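# Four arms unfold a pallet collar onto a pallet

## Task

Unfold the pallet collar and set it down squarely on top of the pallet, so it stays there once the robots let go.

## Robot and tools

Robots: four identical Kinova Gen3 arms, named arm1, arm2, arm3 and arm4. Each has seven revolute joints, a Robotiq 2F-85 two-finger gripper and a wrist camera. The hand reaches roughly 1.0 m from the joint 1 axis. Two fixed room cameras, cam_high and cam_low, belong to no arm. Camera names for requests: arm1_cam_wrist, arm2_cam_wrist, arm3_cam_wrist, arm4_cam_wrist, cam_high, cam_low, or "all".

Frames: one shared scene frame in metres, origin on the floor, +z up. Each arm's foot (base_link) faces along its own +x. Calibrated foot poses: arm1 x=-0.424 y=-0.872 z=+0.754 quat_wxyz=(+0.738, +0.000, +0.000, +0.675); arm2 x=+0.229 y=-0.880 z=+0.835 quat_wxyz=(+0.670, +0.001, +0.000, +0.742); arm3 x=+1.000 y=-0.048 z=+0.810 quat_wxyz=(+0.112, +0.001, +0.000, -0.994); arm4 x=-0.901 y=-0.169 z=+0.832 quat_wxyz=(+0.991, -0.003, +0.004, -0.132). The hand point sits between the finger pads, about 2 cm behind the tips when shut or half open and 0.5 cm when fully open. The hand's z axis runs along the fingers; the fingers open and close along its y axis.

Joints (absolute angles in radians, with a done tolerance of ±0.01): joint1_rad, -69.115 to 69.115, spins the whole arm about its foot's vertical axis, positive clockwise from above, 0 pointing along the foot's +x. joint2_rad, -2.249 to 2.249, is the shoulder: 0 is upright, positive leans forward. joint3_rad, -69.115 to 69.115, twists the upper arm. joint4_rad, -2.579 to 2.579, is the elbow: 0 is straight, positive bends the same way as positive shoulder when joint 3 is 0. joint5_rad, -69.115 to 69.115, twists the forearm. joint6_rad, -2.099 to 2.099, is the wrist bend, 0 straight. joint7_rad, -69.115 to 69.115, rolls the hand, positive counter-clockwise looking from behind it. gripper_m, 0 to 0.085 m (±0.003), is the fingertip gap. Joint target speed caps at 1.39 rad/s for joints 1 to 4 and 1.22 rad/s for joints 5 to 7.

move: arguments arm1, arm2, arm3, arm4 and cameras. Each arm key holds its own object (not one shared list) with "joints", a dictionary of absolute targets keyed by joint name (any subset of joint1_rad to joint7_rad plus gripper_m), and optional "min_time_s" (0.1 to 8 s), the shortest duration for that arm's motions. Omitted arms and joints get no new target but may still be driving toward an earlier one. All named motions begin together; an arm's joints arrive together from rest, and the hand can sweep a wide path between postures. Unknown keys make the call invalid; out-of-range numbers get it refused, and then later move, wait and finished_scene calls in the same reply are skipped. A move with no action returns full state, all images and the scene number. cameras: list of names, [] for none; default is none after an action.

wait: seconds from 0 to 10; nothing new is commanded. Optional cameras as in move.

zoom_image: camera plus region [x0, y0, x1, y1] in image pixels, origin top-left, at most 504 by 504; only cameras in the latest images can be zoomed. Images are 896x504.

read_manual: returns licence texts only (section "licences"). finished_scene: takes scene, the current scene's number; irreversible, and the goal must hold without the robots.

Reading results: the "move" line lists each arm sent a motion with "done" or its worst status. joint_status per joint: "done"; "off_target" (resting short, maybe still pushing); "time_out" (target dropped, holding in place); "not_followed" (a safety check withheld the arm's targets because of collision risk; the arm may retry them later). Arms listed as "as last shown" were not commanded; their status reads "not commanded" and other lines repeat earlier values. "pictures" gives image order; images can lag the state slightly. on_its_own reports uncommanded behaviour. Joint velocities are in rad/s ("within noise" means at rest). Joint torques are per joint in N m with offsets and noise, positive toward larger angles. Flange force is the external force in the hand's x y z axes, including held weight, with some error; "no reading" means no estimate. MOTOR HOT appears at 60 °C; at 75 °C an OVER-TEMPERATURE FAULT makes the arm sag for 30 to 60 s, after which affected keys read "limit_stop_at_motor_heat" and must be resent.

Cautions: a Gen3 keeps pushing after contact, and a "done" may hide a press. Any joint torque reaching its cap (104.5 N m joints 1 to 4, 51.3 N m joints 5 to 7, held weight included) or a deviation over 5 degrees from plan is a torque fault: that arm freezes for 10 s and skips its remaining commands. A hard squeeze between two robots, including one gripper closing on another's fingers, ends the scene in failure; the separation check can act late and ignores fingers. Don't drop parts, release them while moving, slam into fixed or heavy things, or let anything leave the work area or reach the floor. Avoid heavy strain on a gripper and gripping hard on a part still resting on something. For a firm grip, open wide and close to well below the part's width. Loose objects may get small random shoves. Holding loads or staying stretched heats motors.

Each tool is called as name([rows], argument=value, ...), one row to a line, values as JSON.

## Session

move(cameras=["all"])

Scene clock: 0.00 s.
Joint torques (N m): no reading
Motor temperatures (°C): arm1=[36 35 27 36 44 41 47] | arm2=[29 29 34 32 41 37 40] | arm3=[38 37 36 33 40 44 43] | arm4=[32 38 30 26 36 46 35]
Flange force (N): no reading
Joint velocities: within noise
arm1.joint_positions: joint1_rad=-0.451 joint2_rad=-0.488 joint3_rad=-0.090 joint4_rad=+1.489 joint5_rad=-0.024 joint6_rad=+1.942 joint7_rad=+1.015 gripper_m=+0.085
arm1.joint_status: not commanded
arm1.hand: x=-0.4710 y=-0.7525 z=+1.2743 quat_wxyz=(-0.037, +0.668, -0.738, -0.091) (m; scene frame)
arm2.joint_positions: joint1_rad=-0.105 joint2_rad=-0.433 joint3_rad=-0.048 joint4_rad=+1.523 joint5_rad=-0.007 joint6_rad=+1.973 joint7_rad=+1.578 gripper_m=+0.085
arm2.joint_status: not commanded
arm2.hand: x=+0.2167 y=-0.7544 z=+1.3374 quat_wxyz=(-0.030, +0.793, -0.608, -0.028) (m; scene frame)
arm3.joint_positions: joint1_rad=+0.140 joint2_rad=-0.480 joint3_rad=-0.040 joint4_rad=+1.504 joint5_rad=-0.048 joint6_rad=+1.957 joint7_rad=+1.461 gripper_m=+0.085
arm3.joint_status: not commanded
arm3.hand: x=+0.8757 y=-0.0555 z=+1.3239 quat_wxyz=(-0.022, -0.997, -0.017, +0.077) (m; scene frame)
arm4.joint_positions: joint1_rad=-0.493 joint2_rad=-0.458 joint3_rad=-0.036 joint4_rad=+1.502 joint5_rad=-0.057 joint6_rad=+2.052 joint7_rad=+1.434 gripper_m=+0.085
arm4.joint_status: not commanded
arm4.hand: x=-0.7992 y=-0.1467 z=+1.3410 quat_wxyz=(-0.014, +0.076, -0.997, -0.019) (m; scene frame)
pictures: arm1_cam_wrist, arm2_cam_wrist, arm3_cam_wrist, arm4_cam_wrist, cam_high, cam_low

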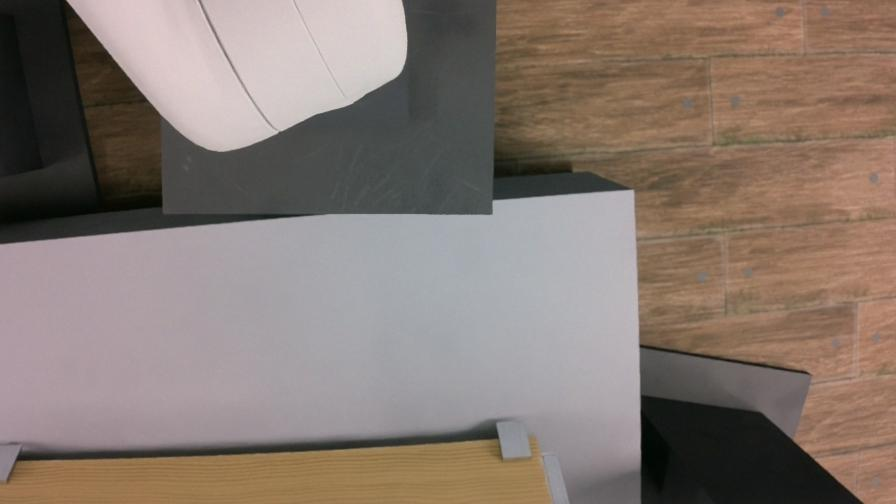

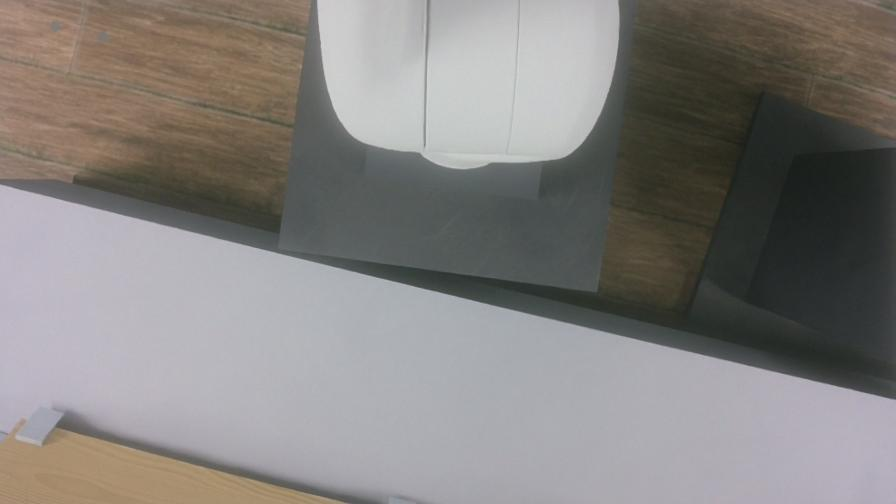

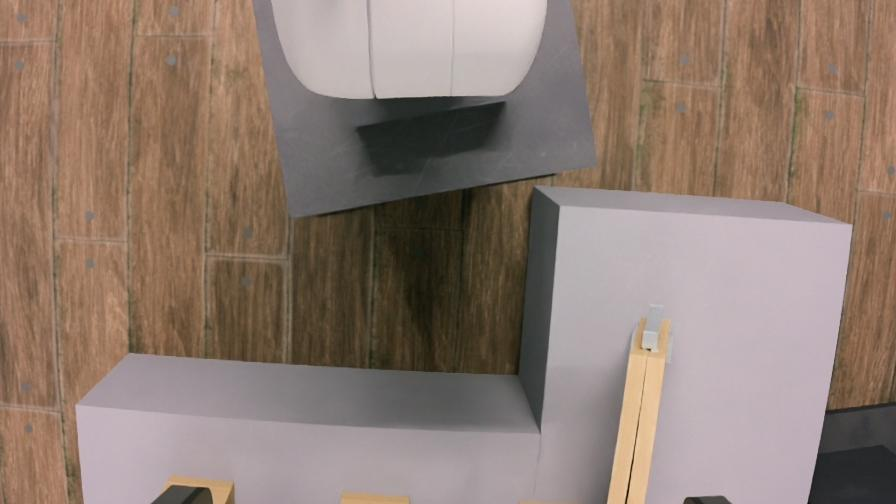

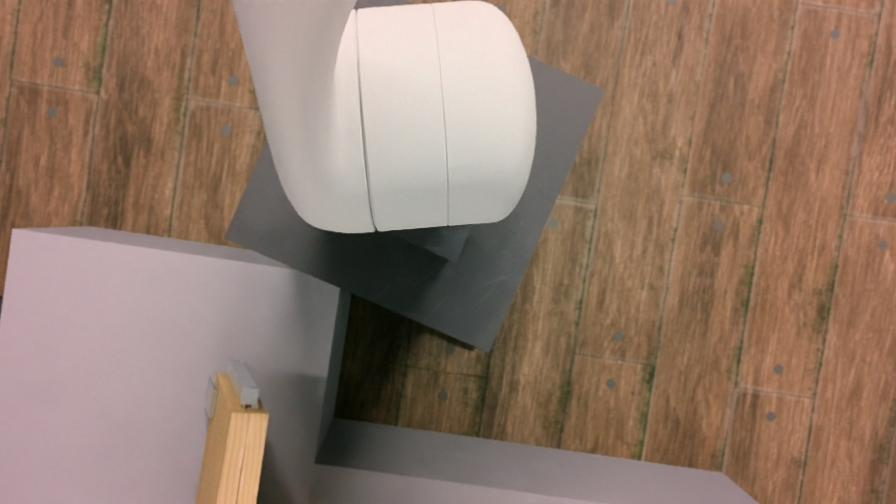

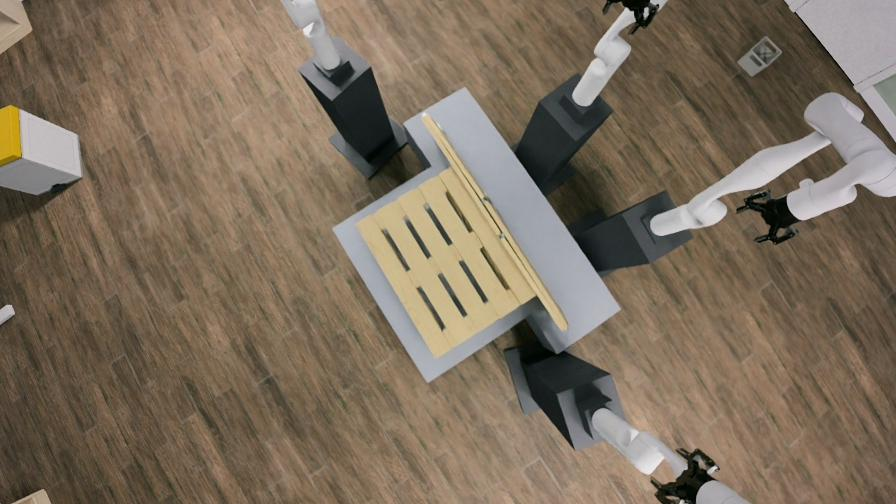

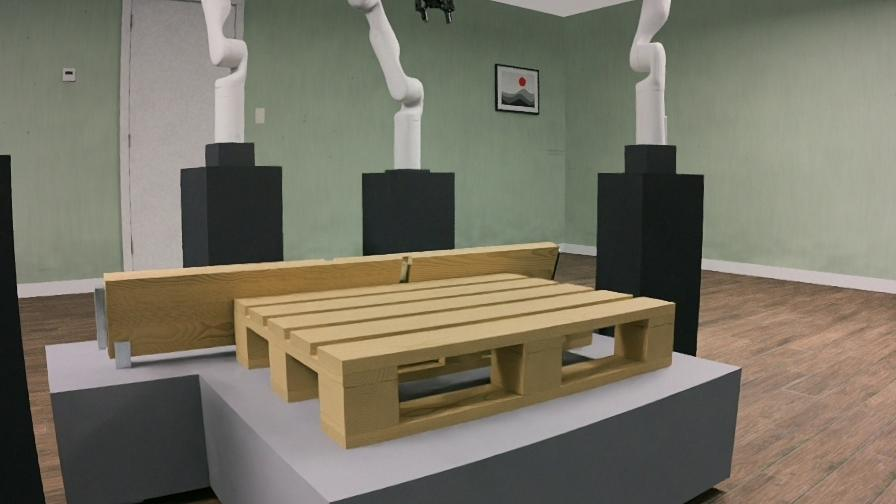

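zoom_image(camera="cam_high", region=[320, 70, 640, 390])

zoom_image(camera="cam_low", region=[80, 220, 380, 390])

zoom_image(camera="cam_low", region=[360, 220, 700, 410])

zoom_image(camera="cam_high", region=[400, 90, 520, 210])

zoom_image(camera="cam_high", region=[470, 190, 630, 350])

Scaled by 1.575 from the camera's 896x504 image, which has a finer 1280x720 frame.

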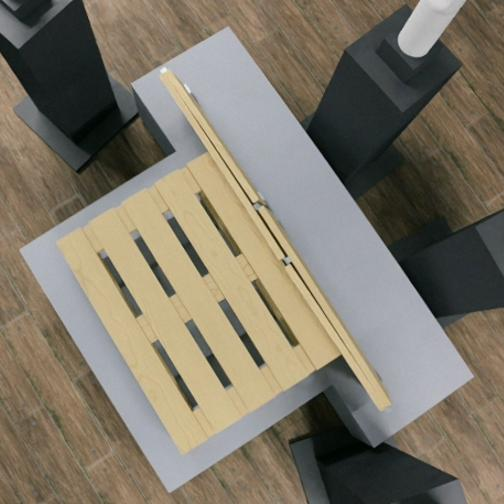

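Scaled by 1.680 from the camera's 896x504 image, which has a finer 1280x720 frame.

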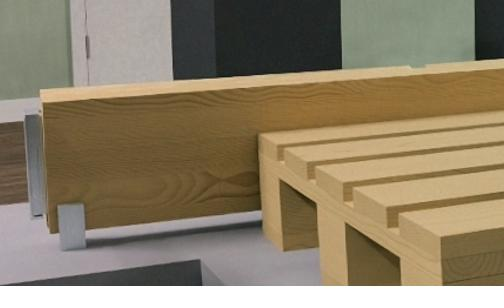

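Scaled by 1.482 from the camera's 896x504 image, which has a finer 1280x720 frame.

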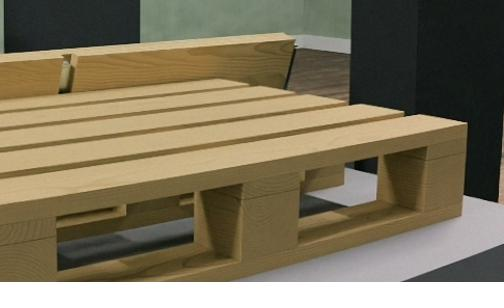

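Scaled by 4.200 from the camera's 896x504 image, which has a finer 1280x720 frame.

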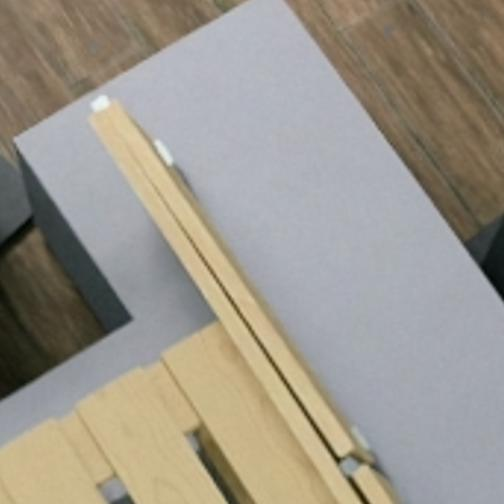

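Scaled by 3.150 from the camera's 896x504 image, which has a finer 1280x720 frame.

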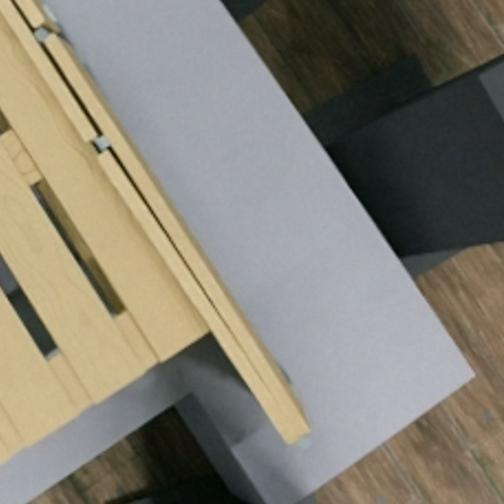

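move(arm1={"joints": {"joint1_rad": -0.053, "joint2_rad": 1.093, "joint3_rad": 0, "joint4_rad": 1.516, "joint5_rad": 0, "joint6_rad": 0.532, "joint7_rad": 0.036}}, arm2={"joints": {"joint1_rad": -0.245, "joint2_rad": 1.301, "joint3_rad": 0, "joint4_rad": 1.308, "joint5_rad": 0, "joint6_rad": 0.533, "joint7_rad": 2.794}}, arm3={"joints": {"joint1_rad": -0.607, "joint2_rad": 1.132, "joint3_rad": 0, "joint4_rad": 1.891, "joint5_rad": 0, "joint6_rad": 0.118, "joint7_rad": 0.739}}, arm4={"joints": {"joint1_rad": 0.115, "joint2_rad": 1.230, "joint3_rad": 0, "joint4_rad": 2.254, "joint5_rad": 0, "joint6_rad": -0.343, "joint7_rad": 1.951}}, cameras=["all"])

Scene clock: 553.40 s.
Joint torques (N m): arm1=[-0.56 -24.19 -1 -4.73 0.26 -0.1 0.38] | arm2=[0.6 -22.13 0.26 -5.44 0.24 -0.25 -0.37] | arm3=[-0.74 -19.19 0.32 -1.75 0.5 0.14 -0.02] | arm4=[0.38 -15.77 -0.53 3.29 -0.17 0.35 -0.03]
Motor temperatures (°C): arm1=[33 31 27 32 42 38 45] | arm2=[28 29 30 30 38 36 40] | arm3=[31 32 30 32 39 43 40] | arm4=[28 33 27 25 35 44 35]
Flange force (N): arm1=[-0.2 1.6 3.1] | arm2=[0.9 5.4 -5.6] | arm3=[1.1 -2.8 -1.7] | arm4=[0.4 -0.2 -0.6]
move: arm1 done; arm2 done; arm3 done; arm4 done
Joint velocities: within noise
arm1.joint_positions: joint1_rad=-0.053 joint2_rad=+1.093 joint3_rad=+0.000 joint4_rad=+1.516 joint5_rad=+0.000 joint6_rad=+0.532 joint7_rad=+0.036 gripper_m=+0.085
arm1.joint_status: all done
arm1.hand: x=-0.3795 y=-0.3397 z=+0.6496 quat_wxyz=(+0.000, +0.000, -1.000, +0.000) (m; scene frame)
arm2.joint_positions: joint1_rad=-0.245 joint2_rad=+1.301 joint3_rad=+0.000 joint4_rad=+1.308 joint5_rad=+0.000 joint6_rad=+0.533 joint7_rad=+2.794 gripper_m=+0.085
arm2.joint_status: all done
arm2.hand: x=+0.0597 y=-0.3402 z=+0.6514 quat_wxyz=(-0.001, +1.000, +0.000, -0.001) (m; scene frame)
arm3.joint_positions: joint1_rad=-0.607 joint2_rad=+1.132 joint3_rad=+0.000 joint4_rad=+1.891 joint5_rad=+0.000 joint6_rad=+0.118 joint7_rad=+0.739 gripper_m=+0.085
arm3.joint_status: all done
arm3.hand: x=+0.7005 y=-0.3406 z=+0.6495 quat_wxyz=(-0.001, -1.000, +0.000, -0.001) (m; scene frame)
arm4.joint_positions: joint1_rad=+0.115 joint2_rad=+1.230 joint3_rad=+0.000 joint4_rad=+2.254 joint5_rad=+0.000 joint6_rad=-0.343 joint7_rad=+1.951 gripper_m=+0.085
arm4.joint_status: all done
arm4.hand: x=-0.6420 y=-0.3011 z=+0.6486 quat_wxyz=(+0.004, +0.000, -1.000, +0.002) (m; scene frame)
pictures: arm1_cam_wrist, arm2_cam_wrist, arm3_cam_wrist, arm4_cam_wrist, cam_high, cam_low
led back after a hold (arm4 arm): the arm was led back toward your command in small steps, so it may still be short of it.
joint command not followed: on one or more control steps a check withheld the commanded joint targets of the arm4 arm, and it was not sent them on those steps.
cause: the commanded joint targets, or the way to them, would bring a part of the robot too close to another arm (this arm's gripper and the arm1 arm's gripper, along the way the arms are being sent, or toward where that arm still pushes).

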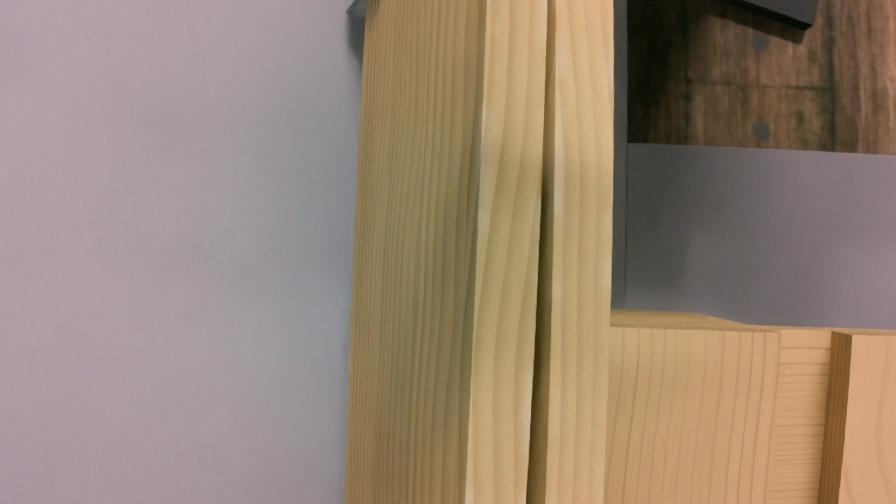

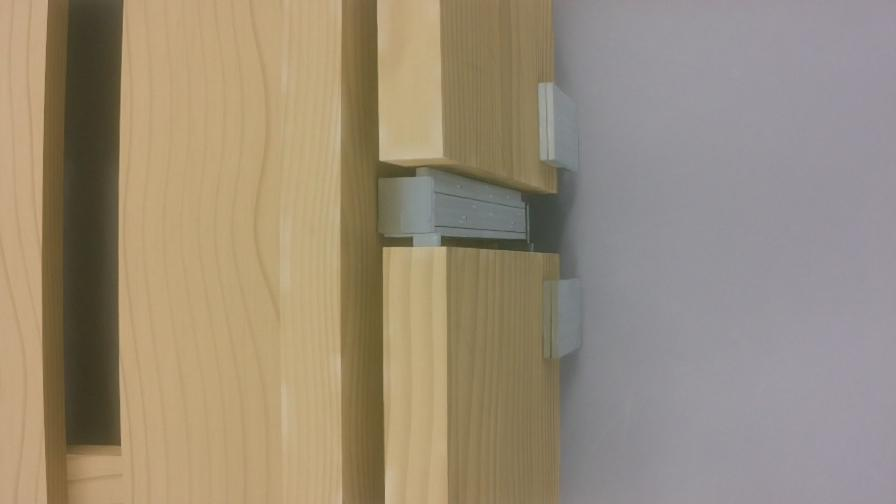

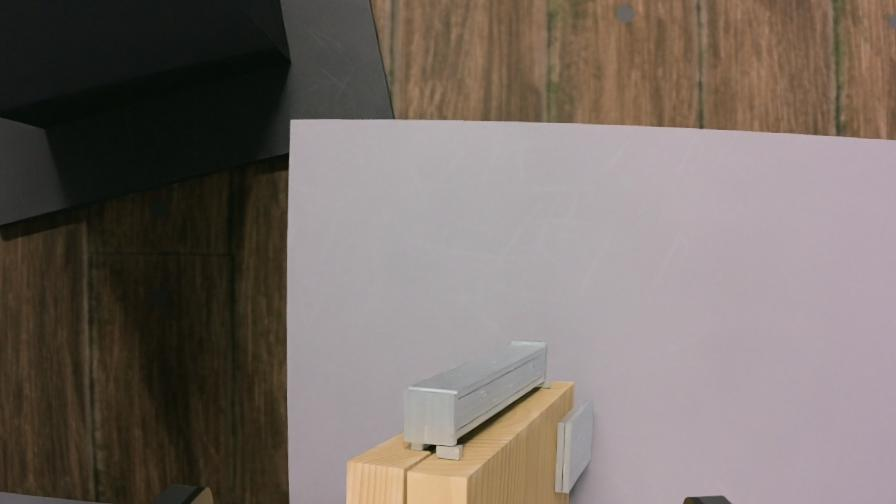

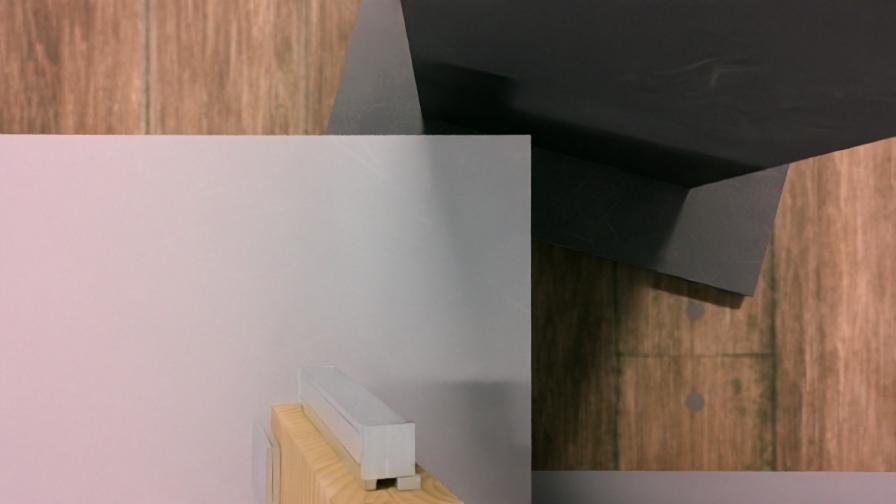

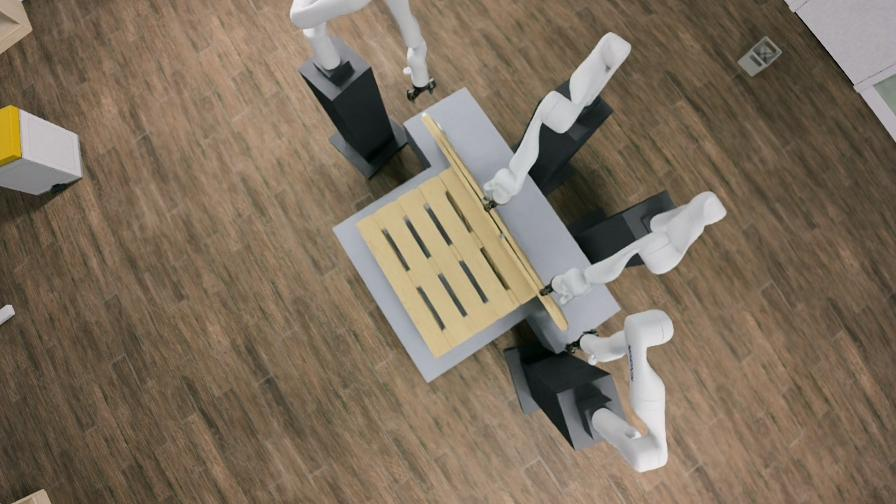

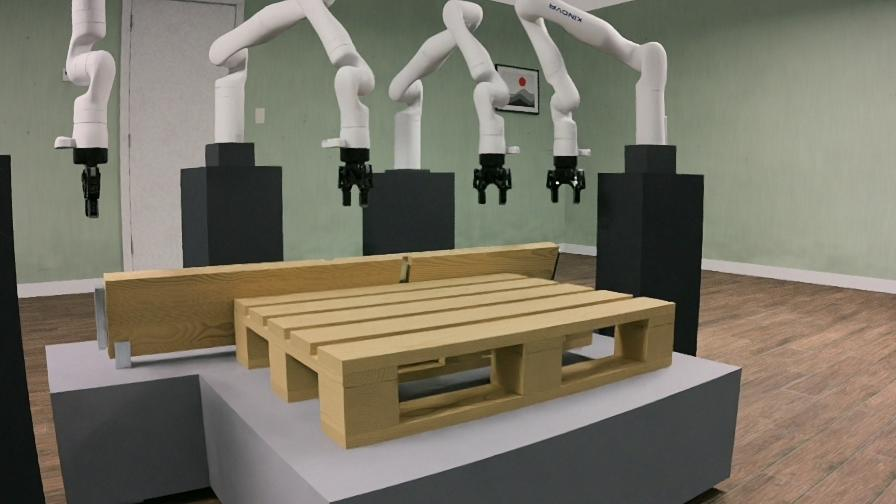

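zoom_image(camera="arm2_cam_wrist", region=[260, 60, 620, 380])

zoom_image(camera="arm3_cam_wrist", region=[330, 320, 620, 504])

zoom_image(camera="arm4_cam_wrist", region=[230, 350, 480, 504])

zoom_image(camera="cam_low", region=[380, 230, 580, 300])

Scaled by 1.400 from the camera's 896x504 image, which has a finer 1280x720 frame.

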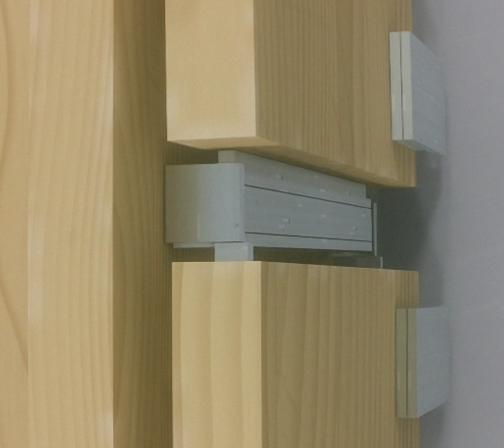

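Scaled by 1.738 from the camera's 896x504 image, which has a finer 1280x720 frame.

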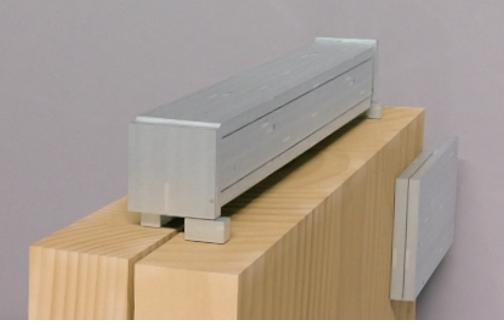

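Scaled by 2.016 from the camera's 896x504 image, which has a finer 1280x720 frame.

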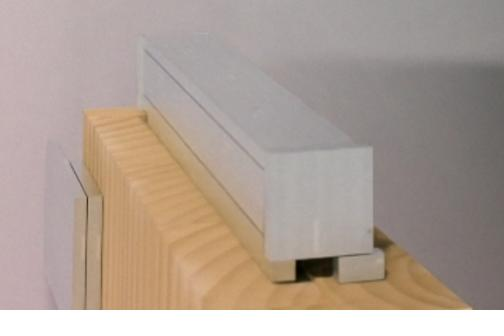

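Scaled by 2.520 from the camera's 896x504 image, which has a finer 1280x720 frame.

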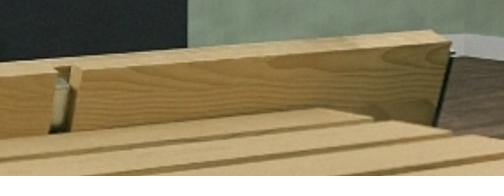

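move(arm1={"joints": {"joint1_rad": -0.0075, "joint2_rad": 1.2681, "joint3_rad": 0, "joint4_rad": 0.8107, "joint5_rad": 0, "joint6_rad": 1.0628, "joint7_rad": 0.0817}}, arm2={"joints": {"joint1_rad": 0.2334, "joint2_rad": 1.4516, "joint3_rad": 0, "joint4_rad": 0.6483, "joint5_rad": 0, "joint6_rad": 1.0417, "joint7_rad": 3.273}}, arm3={"joints": {"joint1_rad": -0.5997, "joint2_rad": 1.4974, "joint3_rad": 0, "joint4_rad": 1.6315, "joint5_rad": 0, "joint6_rad": 0.0127, "joint7_rad": 0.7467}}, arm4={"joints": {"joint1_rad": 0.1853, "joint2_rad": 1.5805, "joint3_rad": 0, "joint4_rad": 1.8664, "joint5_rad": 0, "joint6_rad": -0.3053, "joint7_rad": 2.021}}, cameras=["arm1_cam_wrist", "arm2_cam_wrist", "arm3_cam_wrist", "arm4_cam_wrist"])

Scene clock: 1365.80 s.
Joint torques (N m): arm1=[-0.55 -28.78 -1.01 -8.03 0.21 -0.03 0.37] | arm2=[0.67 -25.84 0.29 -8.53 0.28 -0.2 -0.37] | arm3=[-0.75 -20.02 0.35 -0.82 0.49 0.15 -0.05] | arm4=[0.4 -17.23 -0.48 2.94 -0.21 0.35 -0.02]
Motor temperatures (°C): arm1=[32 34 27 30 41 36 44] | arm2=[28 33 29 28 36 36 40] | arm3=[30 33 29 31 38 41 38] | arm4=[27 33 26 25 35 42 34]
Flange force (N): arm1=[-0.6 3.7 2.4] | arm2=[-2.6 12.0 -5.3] | arm3=[1.1 -2.7 -2.9] | arm4=[0.5 0.0 -0.8]
move: arm1 done; arm2 done; arm3 done; arm4 done
Joint velocities: within noise
arm1.joint_positions: joint1_rad=-0.008 joint2_rad=+1.268 joint3_rad=+0.000 joint4_rad=+0.811 joint5_rad=+0.000 joint6_rad=+1.063 joint7_rad=+0.082 gripper_m=+0.085
arm1.joint_status: all done
arm1.hand: x=-0.3437 y=-0.1999 z=+0.6994 quat_wxyz=(+0.000, +0.000, -1.000, +0.000) (m; scene frame)
arm2.joint_positions: joint1_rad=+0.233 joint2_rad=+1.452 joint3_rad=+0.000 joint4_rad=+0.648 joint5_rad=+0.000 joint6_rad=+1.042 joint7_rad=+3.273 gripper_m=+0.085
arm2.joint_status: all done
arm2.hand: x=+0.3434 y=-0.2000 z=+0.7012 quat_wxyz=(-0.001, +1.000, +0.000, -0.001) (m; scene frame)
arm3.joint_positions: joint1_rad=-0.600 joint2_rad=+1.497 joint3_rad=+0.000 joint4_rad=+1.631 joint5_rad=+0.000 joint6_rad=+0.013 joint7_rad=+0.747 gripper_m=+0.085
arm3.joint_status: all done
arm3.hand: x=+0.6950 y=-0.3424 z=+0.4994 quat_wxyz=(+0.000, -1.000, +0.000, -0.001) (m; scene frame)
arm4.joint_positions: joint1_rad=+0.185 joint2_rad=+1.580 joint3_rad=+0.000 joint4_rad=+1.866 joint5_rad=+0.000 joint6_rad=-0.305 joint7_rad=+2.021 gripper_m=+0.085
arm4.joint_status: all done
arm4.hand: x=-0.6216 y=-0.3351 z=+0.5002 quat_wxyz=(+0.005, +0.000, -1.000, +0.002) (m; scene frame)
pictures: arm1_cam_wrist, arm2_cam_wrist, arm3_cam_wrist, arm4_cam_wrist

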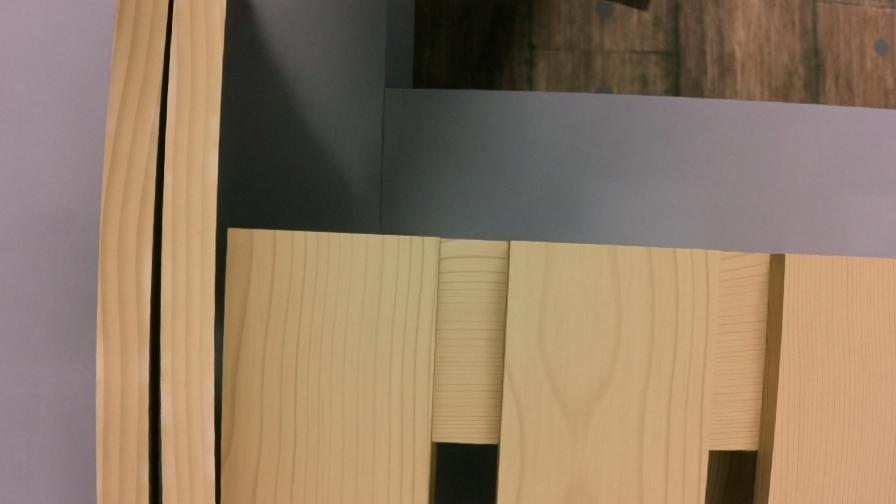

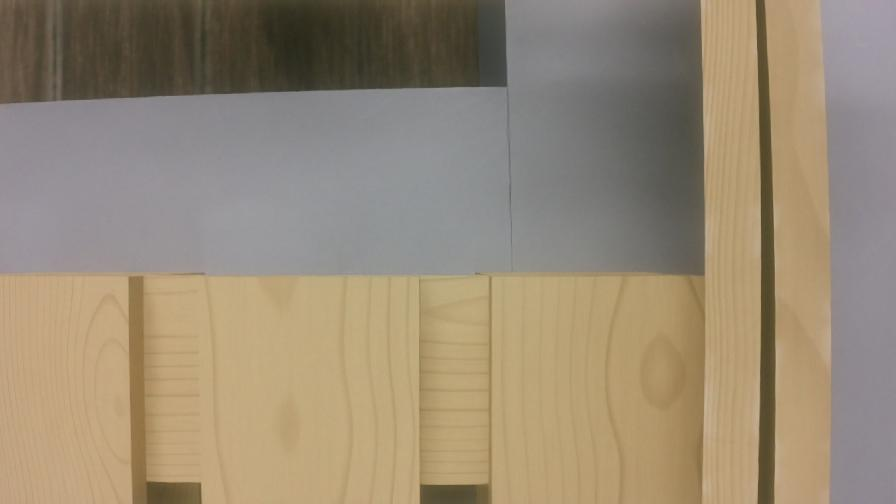

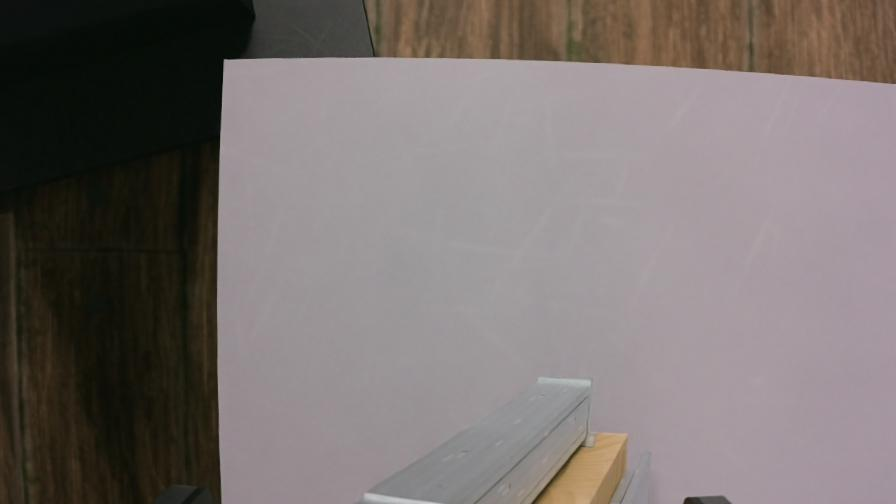

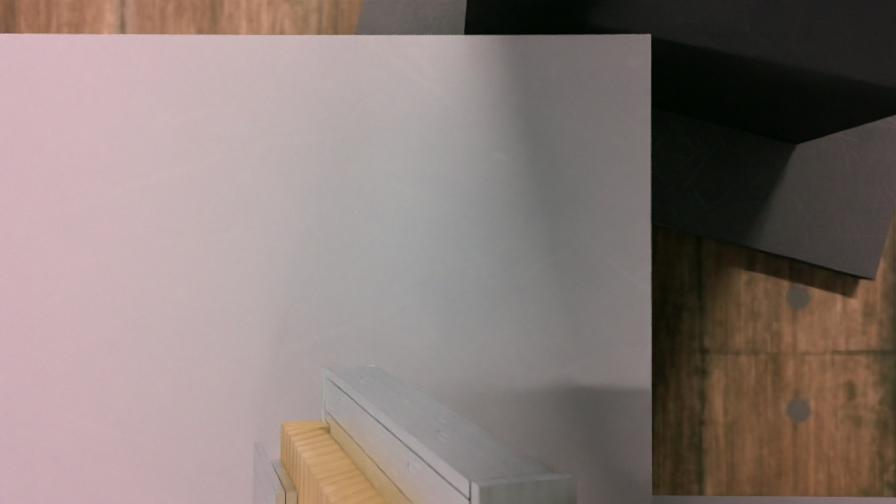

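zoom_image(camera="arm3_cam_wrist", region=[340, 360, 680, 504])

zoom_image(camera="arm4_cam_wrist", region=[240, 350, 600, 504])

Scaled by 1.482 from the camera's 896x504 image, which has a finer 1280x720 frame.

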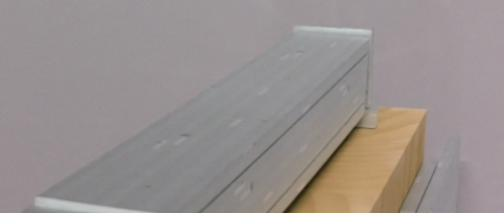

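Scaled by 1.400 from the camera's 896x504 image, which has a finer 1280x720 frame.

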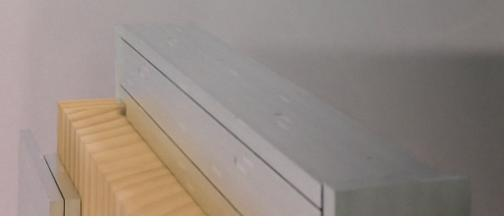

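wait(seconds=0.1, cameras=["cam_low", "cam_high"])

zoom_image(camera="cam_low", region=[40, 180, 240, 380])

zoom_image(camera="cam_low", region=[470, 130, 670, 330])

zoom_image(camera="cam_high", region=[380, 60, 500, 180])

zoom_image(camera="cam_high", region=[500, 260, 640, 400])

Scene clock: 1665.17 s.
Joint torques (N m): arm1=[-0.57 -28.77 -0.96 -7.99 0.25 -0.04 0.38] | arm2=[0.52 -25.9 0.27 -8.5 0.27 -0.22 -0.34] | arm3=[-0.7 -20.03 0.37 -0.85 0.48 0.11 -0.07] | arm4=[0.4 -17.25 -0.47 2.97 -0.17 0.34 -0.02]
Motor temperatures (°C): arm1=[32 35 27 31 40 35 44] | arm2=[28 34 29 29 36 36 40] | arm3=[29 33 29 31 37 41 38] | arm4=[27 33 26 25 35 42 34]
Flange force (N): arm1=[-0.6 4.0 2.4] | arm2=[-2.4 11.5 -5.2] | arm3=[1.2 -2.6 -2.9] | arm4=[0.4 0.0 -0.6]
Joint velocities: within noise
arm1.joint_positions: joint1_rad=-0.008 joint2_rad=+1.268 joint3_rad=+0.000 joint4_rad=+0.811 joint5_rad=+0.000 joint6_rad=+1.063 joint7_rad=+0.082 gripper_m=+0.085
arm1.joint_status: all done
arm1.hand: x=-0.3438 y=-0.1999 z=+0.6994 quat_wxyz=(+0.000, +0.000, -1.000, +0.000) (m; scene frame)
arm2.joint_positions: joint1_rad=+0.233 joint2_rad=+1.452 joint3_rad=+0.000 joint4_rad=+0.648 joint5_rad=+0.000 joint6_rad=+1.042 joint7_rad=+3.273 gripper_m=+0.085
arm2.joint_status: all done
arm2.hand: x=+0.3434 y=-0.2000 z=+0.7012 quat_wxyz=(-0.001, +1.000, +0.000, -0.001) (m; scene frame)
arm3.joint_positions: joint1_rad=-0.600 joint2_rad=+1.497 joint3_rad=+0.000 joint4_rad=+1.631 joint5_rad=+0.000 joint6_rad=+0.013 joint7_rad=+0.747 gripper_m=+0.085
arm3.joint_status: all done
arm3.hand: x=+0.6950 y=-0.3424 z=+0.4994 quat_wxyz=(+0.000, -1.000, +0.000, -0.001) (m; scene frame)
arm4.joint_positions: joint1_rad=+0.185 joint2_rad=+1.580 joint3_rad=+0.000 joint4_rad=+1.866 joint5_rad=+0.000 joint6_rad=-0.305 joint7_rad=+2.021 gripper_m=+0.085
arm4.joint_status: all done
arm4.hand: x=-0.6216 y=-0.3351 z=+0.5002 quat_wxyz=(+0.005, +0.000, -1.000, +0.002) (m; scene frame)
wait: 0.10 s; at rest from the start
pictures: cam_high, cam_low

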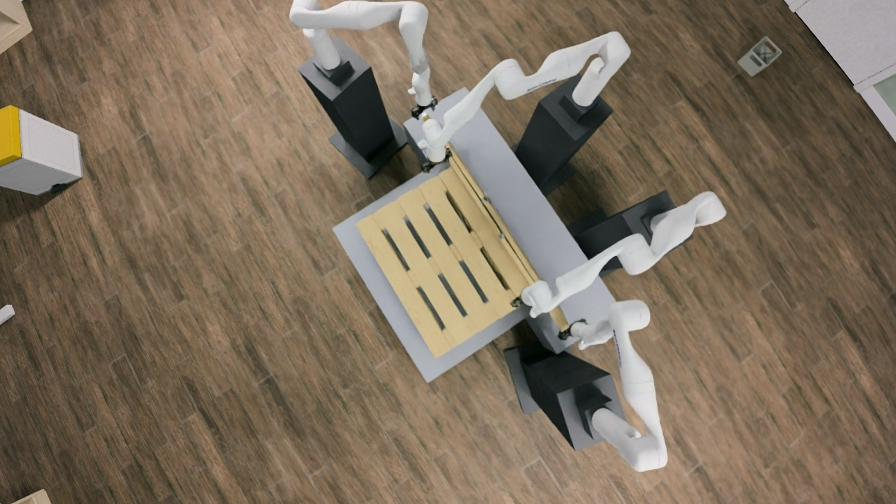

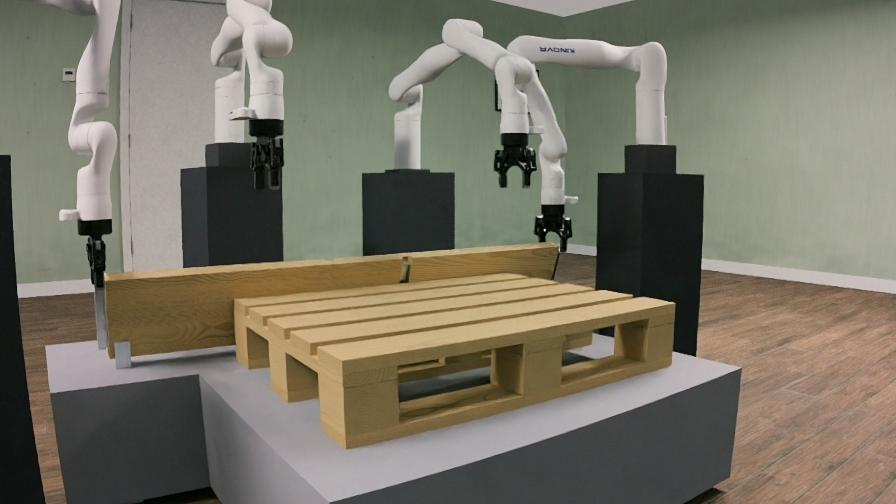

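Scaled by 2.520 from the camera's 896x504 image, which has a finer 1280x720 frame.

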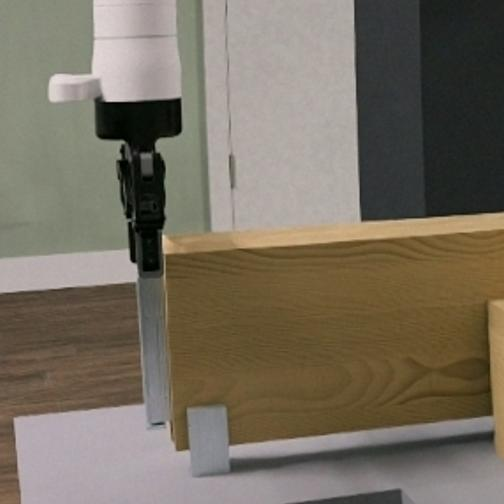

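Scaled by 2.520 from the camera's 896x504 image, which has a finer 1280x720 frame.

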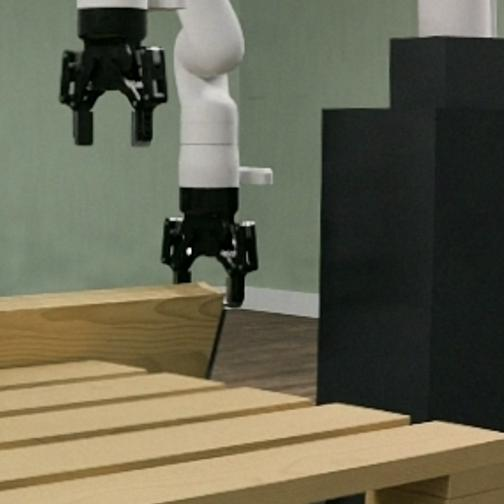

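Scaled by 4.200 from the camera's 896x504 image, which has a finer 1280x720 frame.

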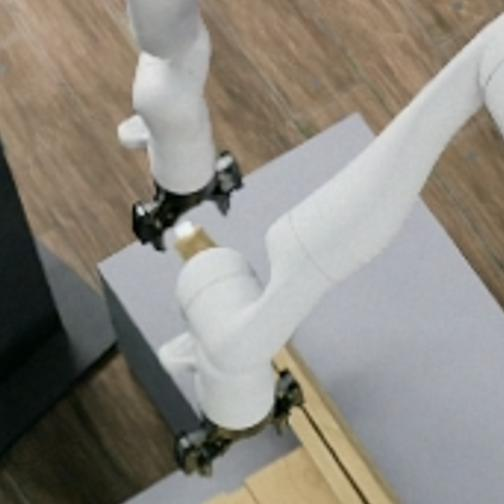

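Scaled by 3.600 from the camera's 896x504 image, which has a finer 1280x720 frame.

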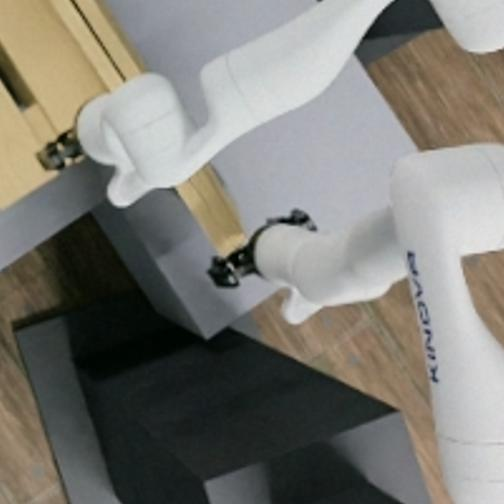

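zoom_image(camera="cam_low", region=[520, 200, 600, 290])

zoom_image(camera="cam_low", region=[70, 250, 150, 370])

Scaled by 5.600 from the camera's 896x504 image, which has a finer 1280x720 frame.

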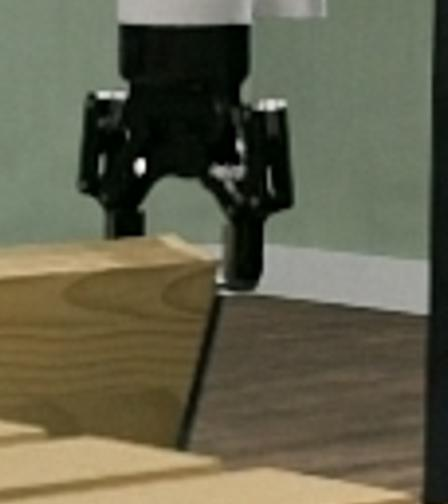

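Scaled by 4.200 from the camera's 896x504 image, which has a finer 1280x720 frame.

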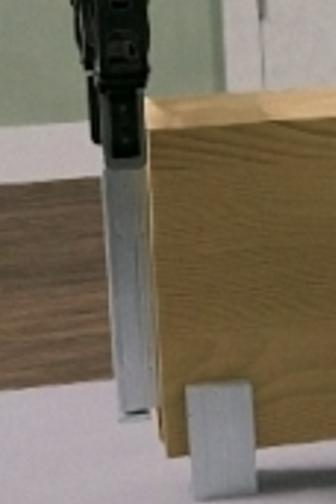

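move(arm1={"joints": {"joint1_rad": -0.092, "joint2_rad": 0.3831, "joint3_rad": 0, "joint4_rad": 2.2073, "joint5_rad": 0, "joint6_rad": 0.5512, "joint7_rad": -0.0258}}, arm2={"joints": {"joint1_rad": -0.341, "joint2_rad": 0.6365, "joint3_rad": 0, "joint4_rad": 2.1702, "joint5_rad": 0, "joint6_rad": 0.3349, "joint7_rad": 2.6756}}, arm3={"joints": {"joint1_rad": -0.6134, "joint2_rad": 1.5496, "joint3_rad": 0, "joint4_rad": 1.5917, "joint5_rad": 0, "joint6_rad": 0.0003, "joint7_rad": 0.71, "gripper_m": 0.05}, "min_time_s": 2}, arm4={"joints": {"joint1_rad": 0.1777, "joint2_rad": 1.643, "joint3_rad": 0, "joint4_rad": 1.847, "joint5_rad": 0, "joint6_rad": -0.3483, "joint7_rad": 1.9904, "gripper_m": 0.05}, "min_time_s": 2}, cameras=["cam_low", "cam_high"])

zoom_image(camera="cam_low", region=[520, 200, 600, 290])

zoom_image(camera="cam_low", region=[60, 230, 140, 320])

zoom_image(camera="cam_high", region=[395, 80, 595, 360])

Scene clock: 1979.70 s.
Joint torques (N m): arm1=[-0.59 -14.24 -1.27 -4.84 0.23 -0.03 0.39] | arm2=[0.6 -13.27 0.01 -3.77 0.22 -0.23 -0.36] | arm3=[-0.74 -19.97 0.38 -0.71 0.47 0.09 -0.02] | arm4=[0.39 -16.79 -0.47 3.33 -0.2 0.34 -0.01]
Motor temperatures (°C): arm1=[32 36 27 31 40 35 44] | arm2=[28 35 29 29 35 36 40] | arm3=[29 33 28 31 37 41 37] | arm4=[27 33 26 24 35 41 34]
Flange force (N): arm1=[-0.8 2.7 4.9] | arm2=[0.2 4.0 -5.2] | arm3=[0.9 -2.6 -3.0] | arm4=[0.4 -0.2 -0.7]
move: arm1 done; arm2 done; arm3 done; arm4 done
Joint velocities: within noise
arm1.joint_positions: joint1_rad=-0.092 joint2_rad=+0.383 joint3_rad=+0.000 joint4_rad=+2.207 joint5_rad=+0.000 joint6_rad=+0.551 joint7_rad=-0.026 gripper_m=+0.085
arm1.joint_status: all done
arm1.hand: x=-0.3996 y=-0.5499 z=+0.8494 quat_wxyz=(+0.000, -0.011, -1.000, +0.000) (m; scene frame)
arm2.joint_positions: joint1_rad=-0.341 joint2_rad=+0.637 joint3_rad=+0.000 joint4_rad=+2.170 joint5_rad=+0.000 joint6_rad=+0.335 joint7_rad=+2.676 gripper_m=+0.085
arm2.joint_status: all done
arm2.hand: x=+0.0999 y=-0.5504 z=+0.8511 quat_wxyz=(-0.001, +1.000, -0.011, -0.001) (m; scene frame)
arm3.joint_positions: joint1_rad=-0.613 joint2_rad=+1.550 joint3_rad=+0.000 joint4_rad=+1.592 joint5_rad=+0.000 joint6_rad=+0.000 joint7_rad=+0.710 gripper_m=+0.050
arm3.joint_status: all done
arm3.hand: x=+0.7011 y=-0.3444 z=+0.4774 quat_wxyz=(+0.000, -1.000, +0.011, -0.001) (m; scene frame)
arm4.joint_positions: joint1_rad=+0.178 joint2_rad=+1.643 joint3_rad=+0.000 joint4_rad=+1.847 joint5_rad=+0.000 joint6_rad=-0.348 joint7_rad=+1.990 gripper_m=+0.050
arm4.joint_status: all done
arm4.hand: x=-0.6332 y=-0.3270 z=+0.4783 quat_wxyz=(+0.005, -0.012, -1.000, +0.002) (m; scene frame)
pictures: cam_high, cam_low

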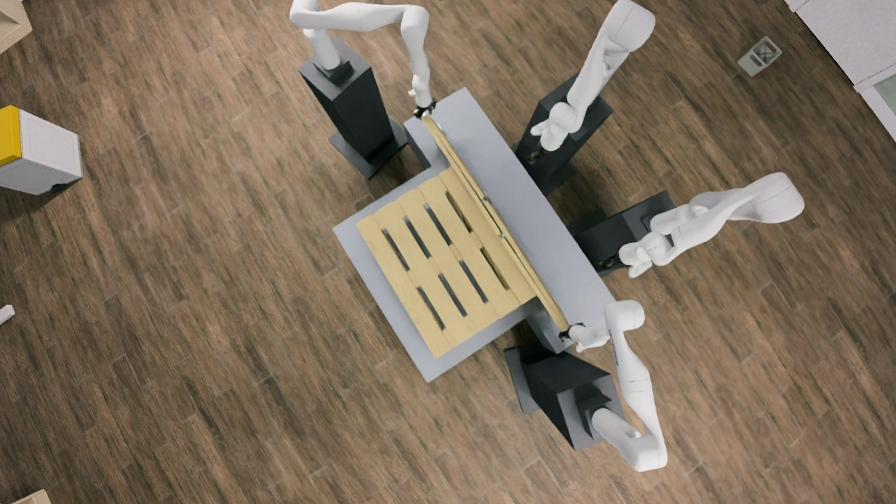

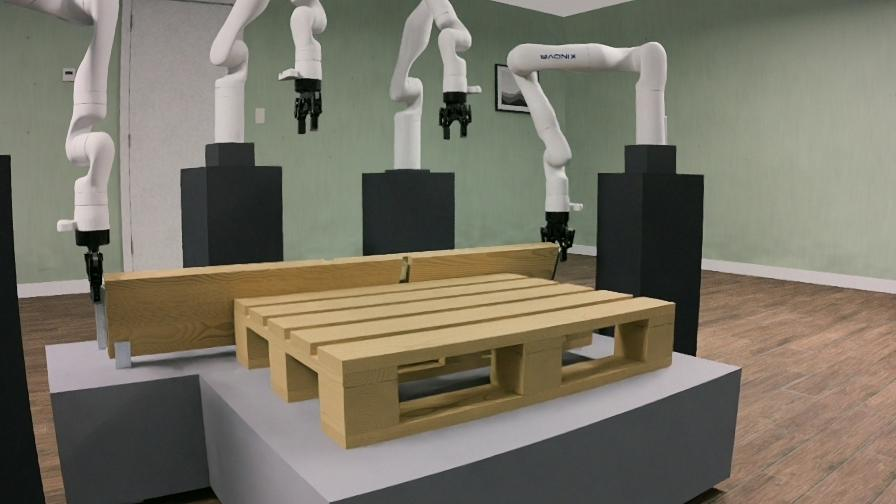

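Scaled by 5.600 from the camera's 896x504 image, which has a finer 1280x720 frame.

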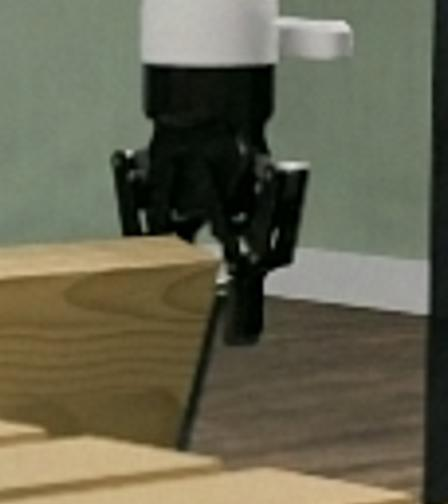

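Scaled by 5.600 from the camera's 896x504 image, which has a finer 1280x720 frame.

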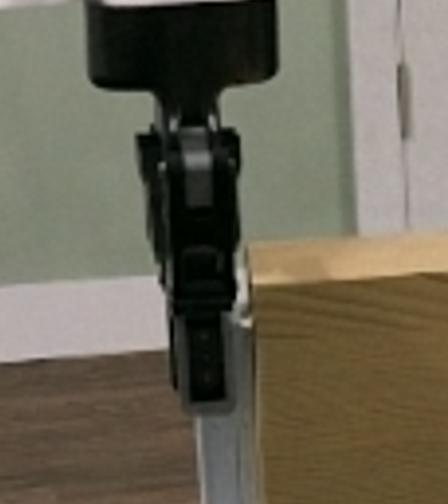

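Scaled by 1.800 from the camera's 896x504 image, which has a finer 1280x720 frame.

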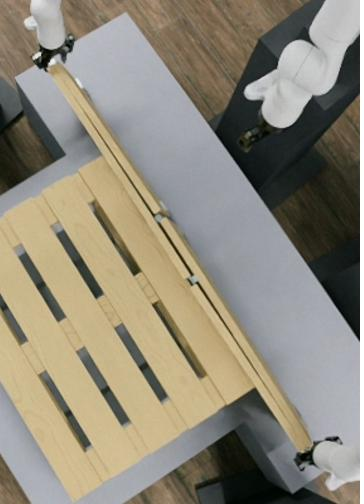

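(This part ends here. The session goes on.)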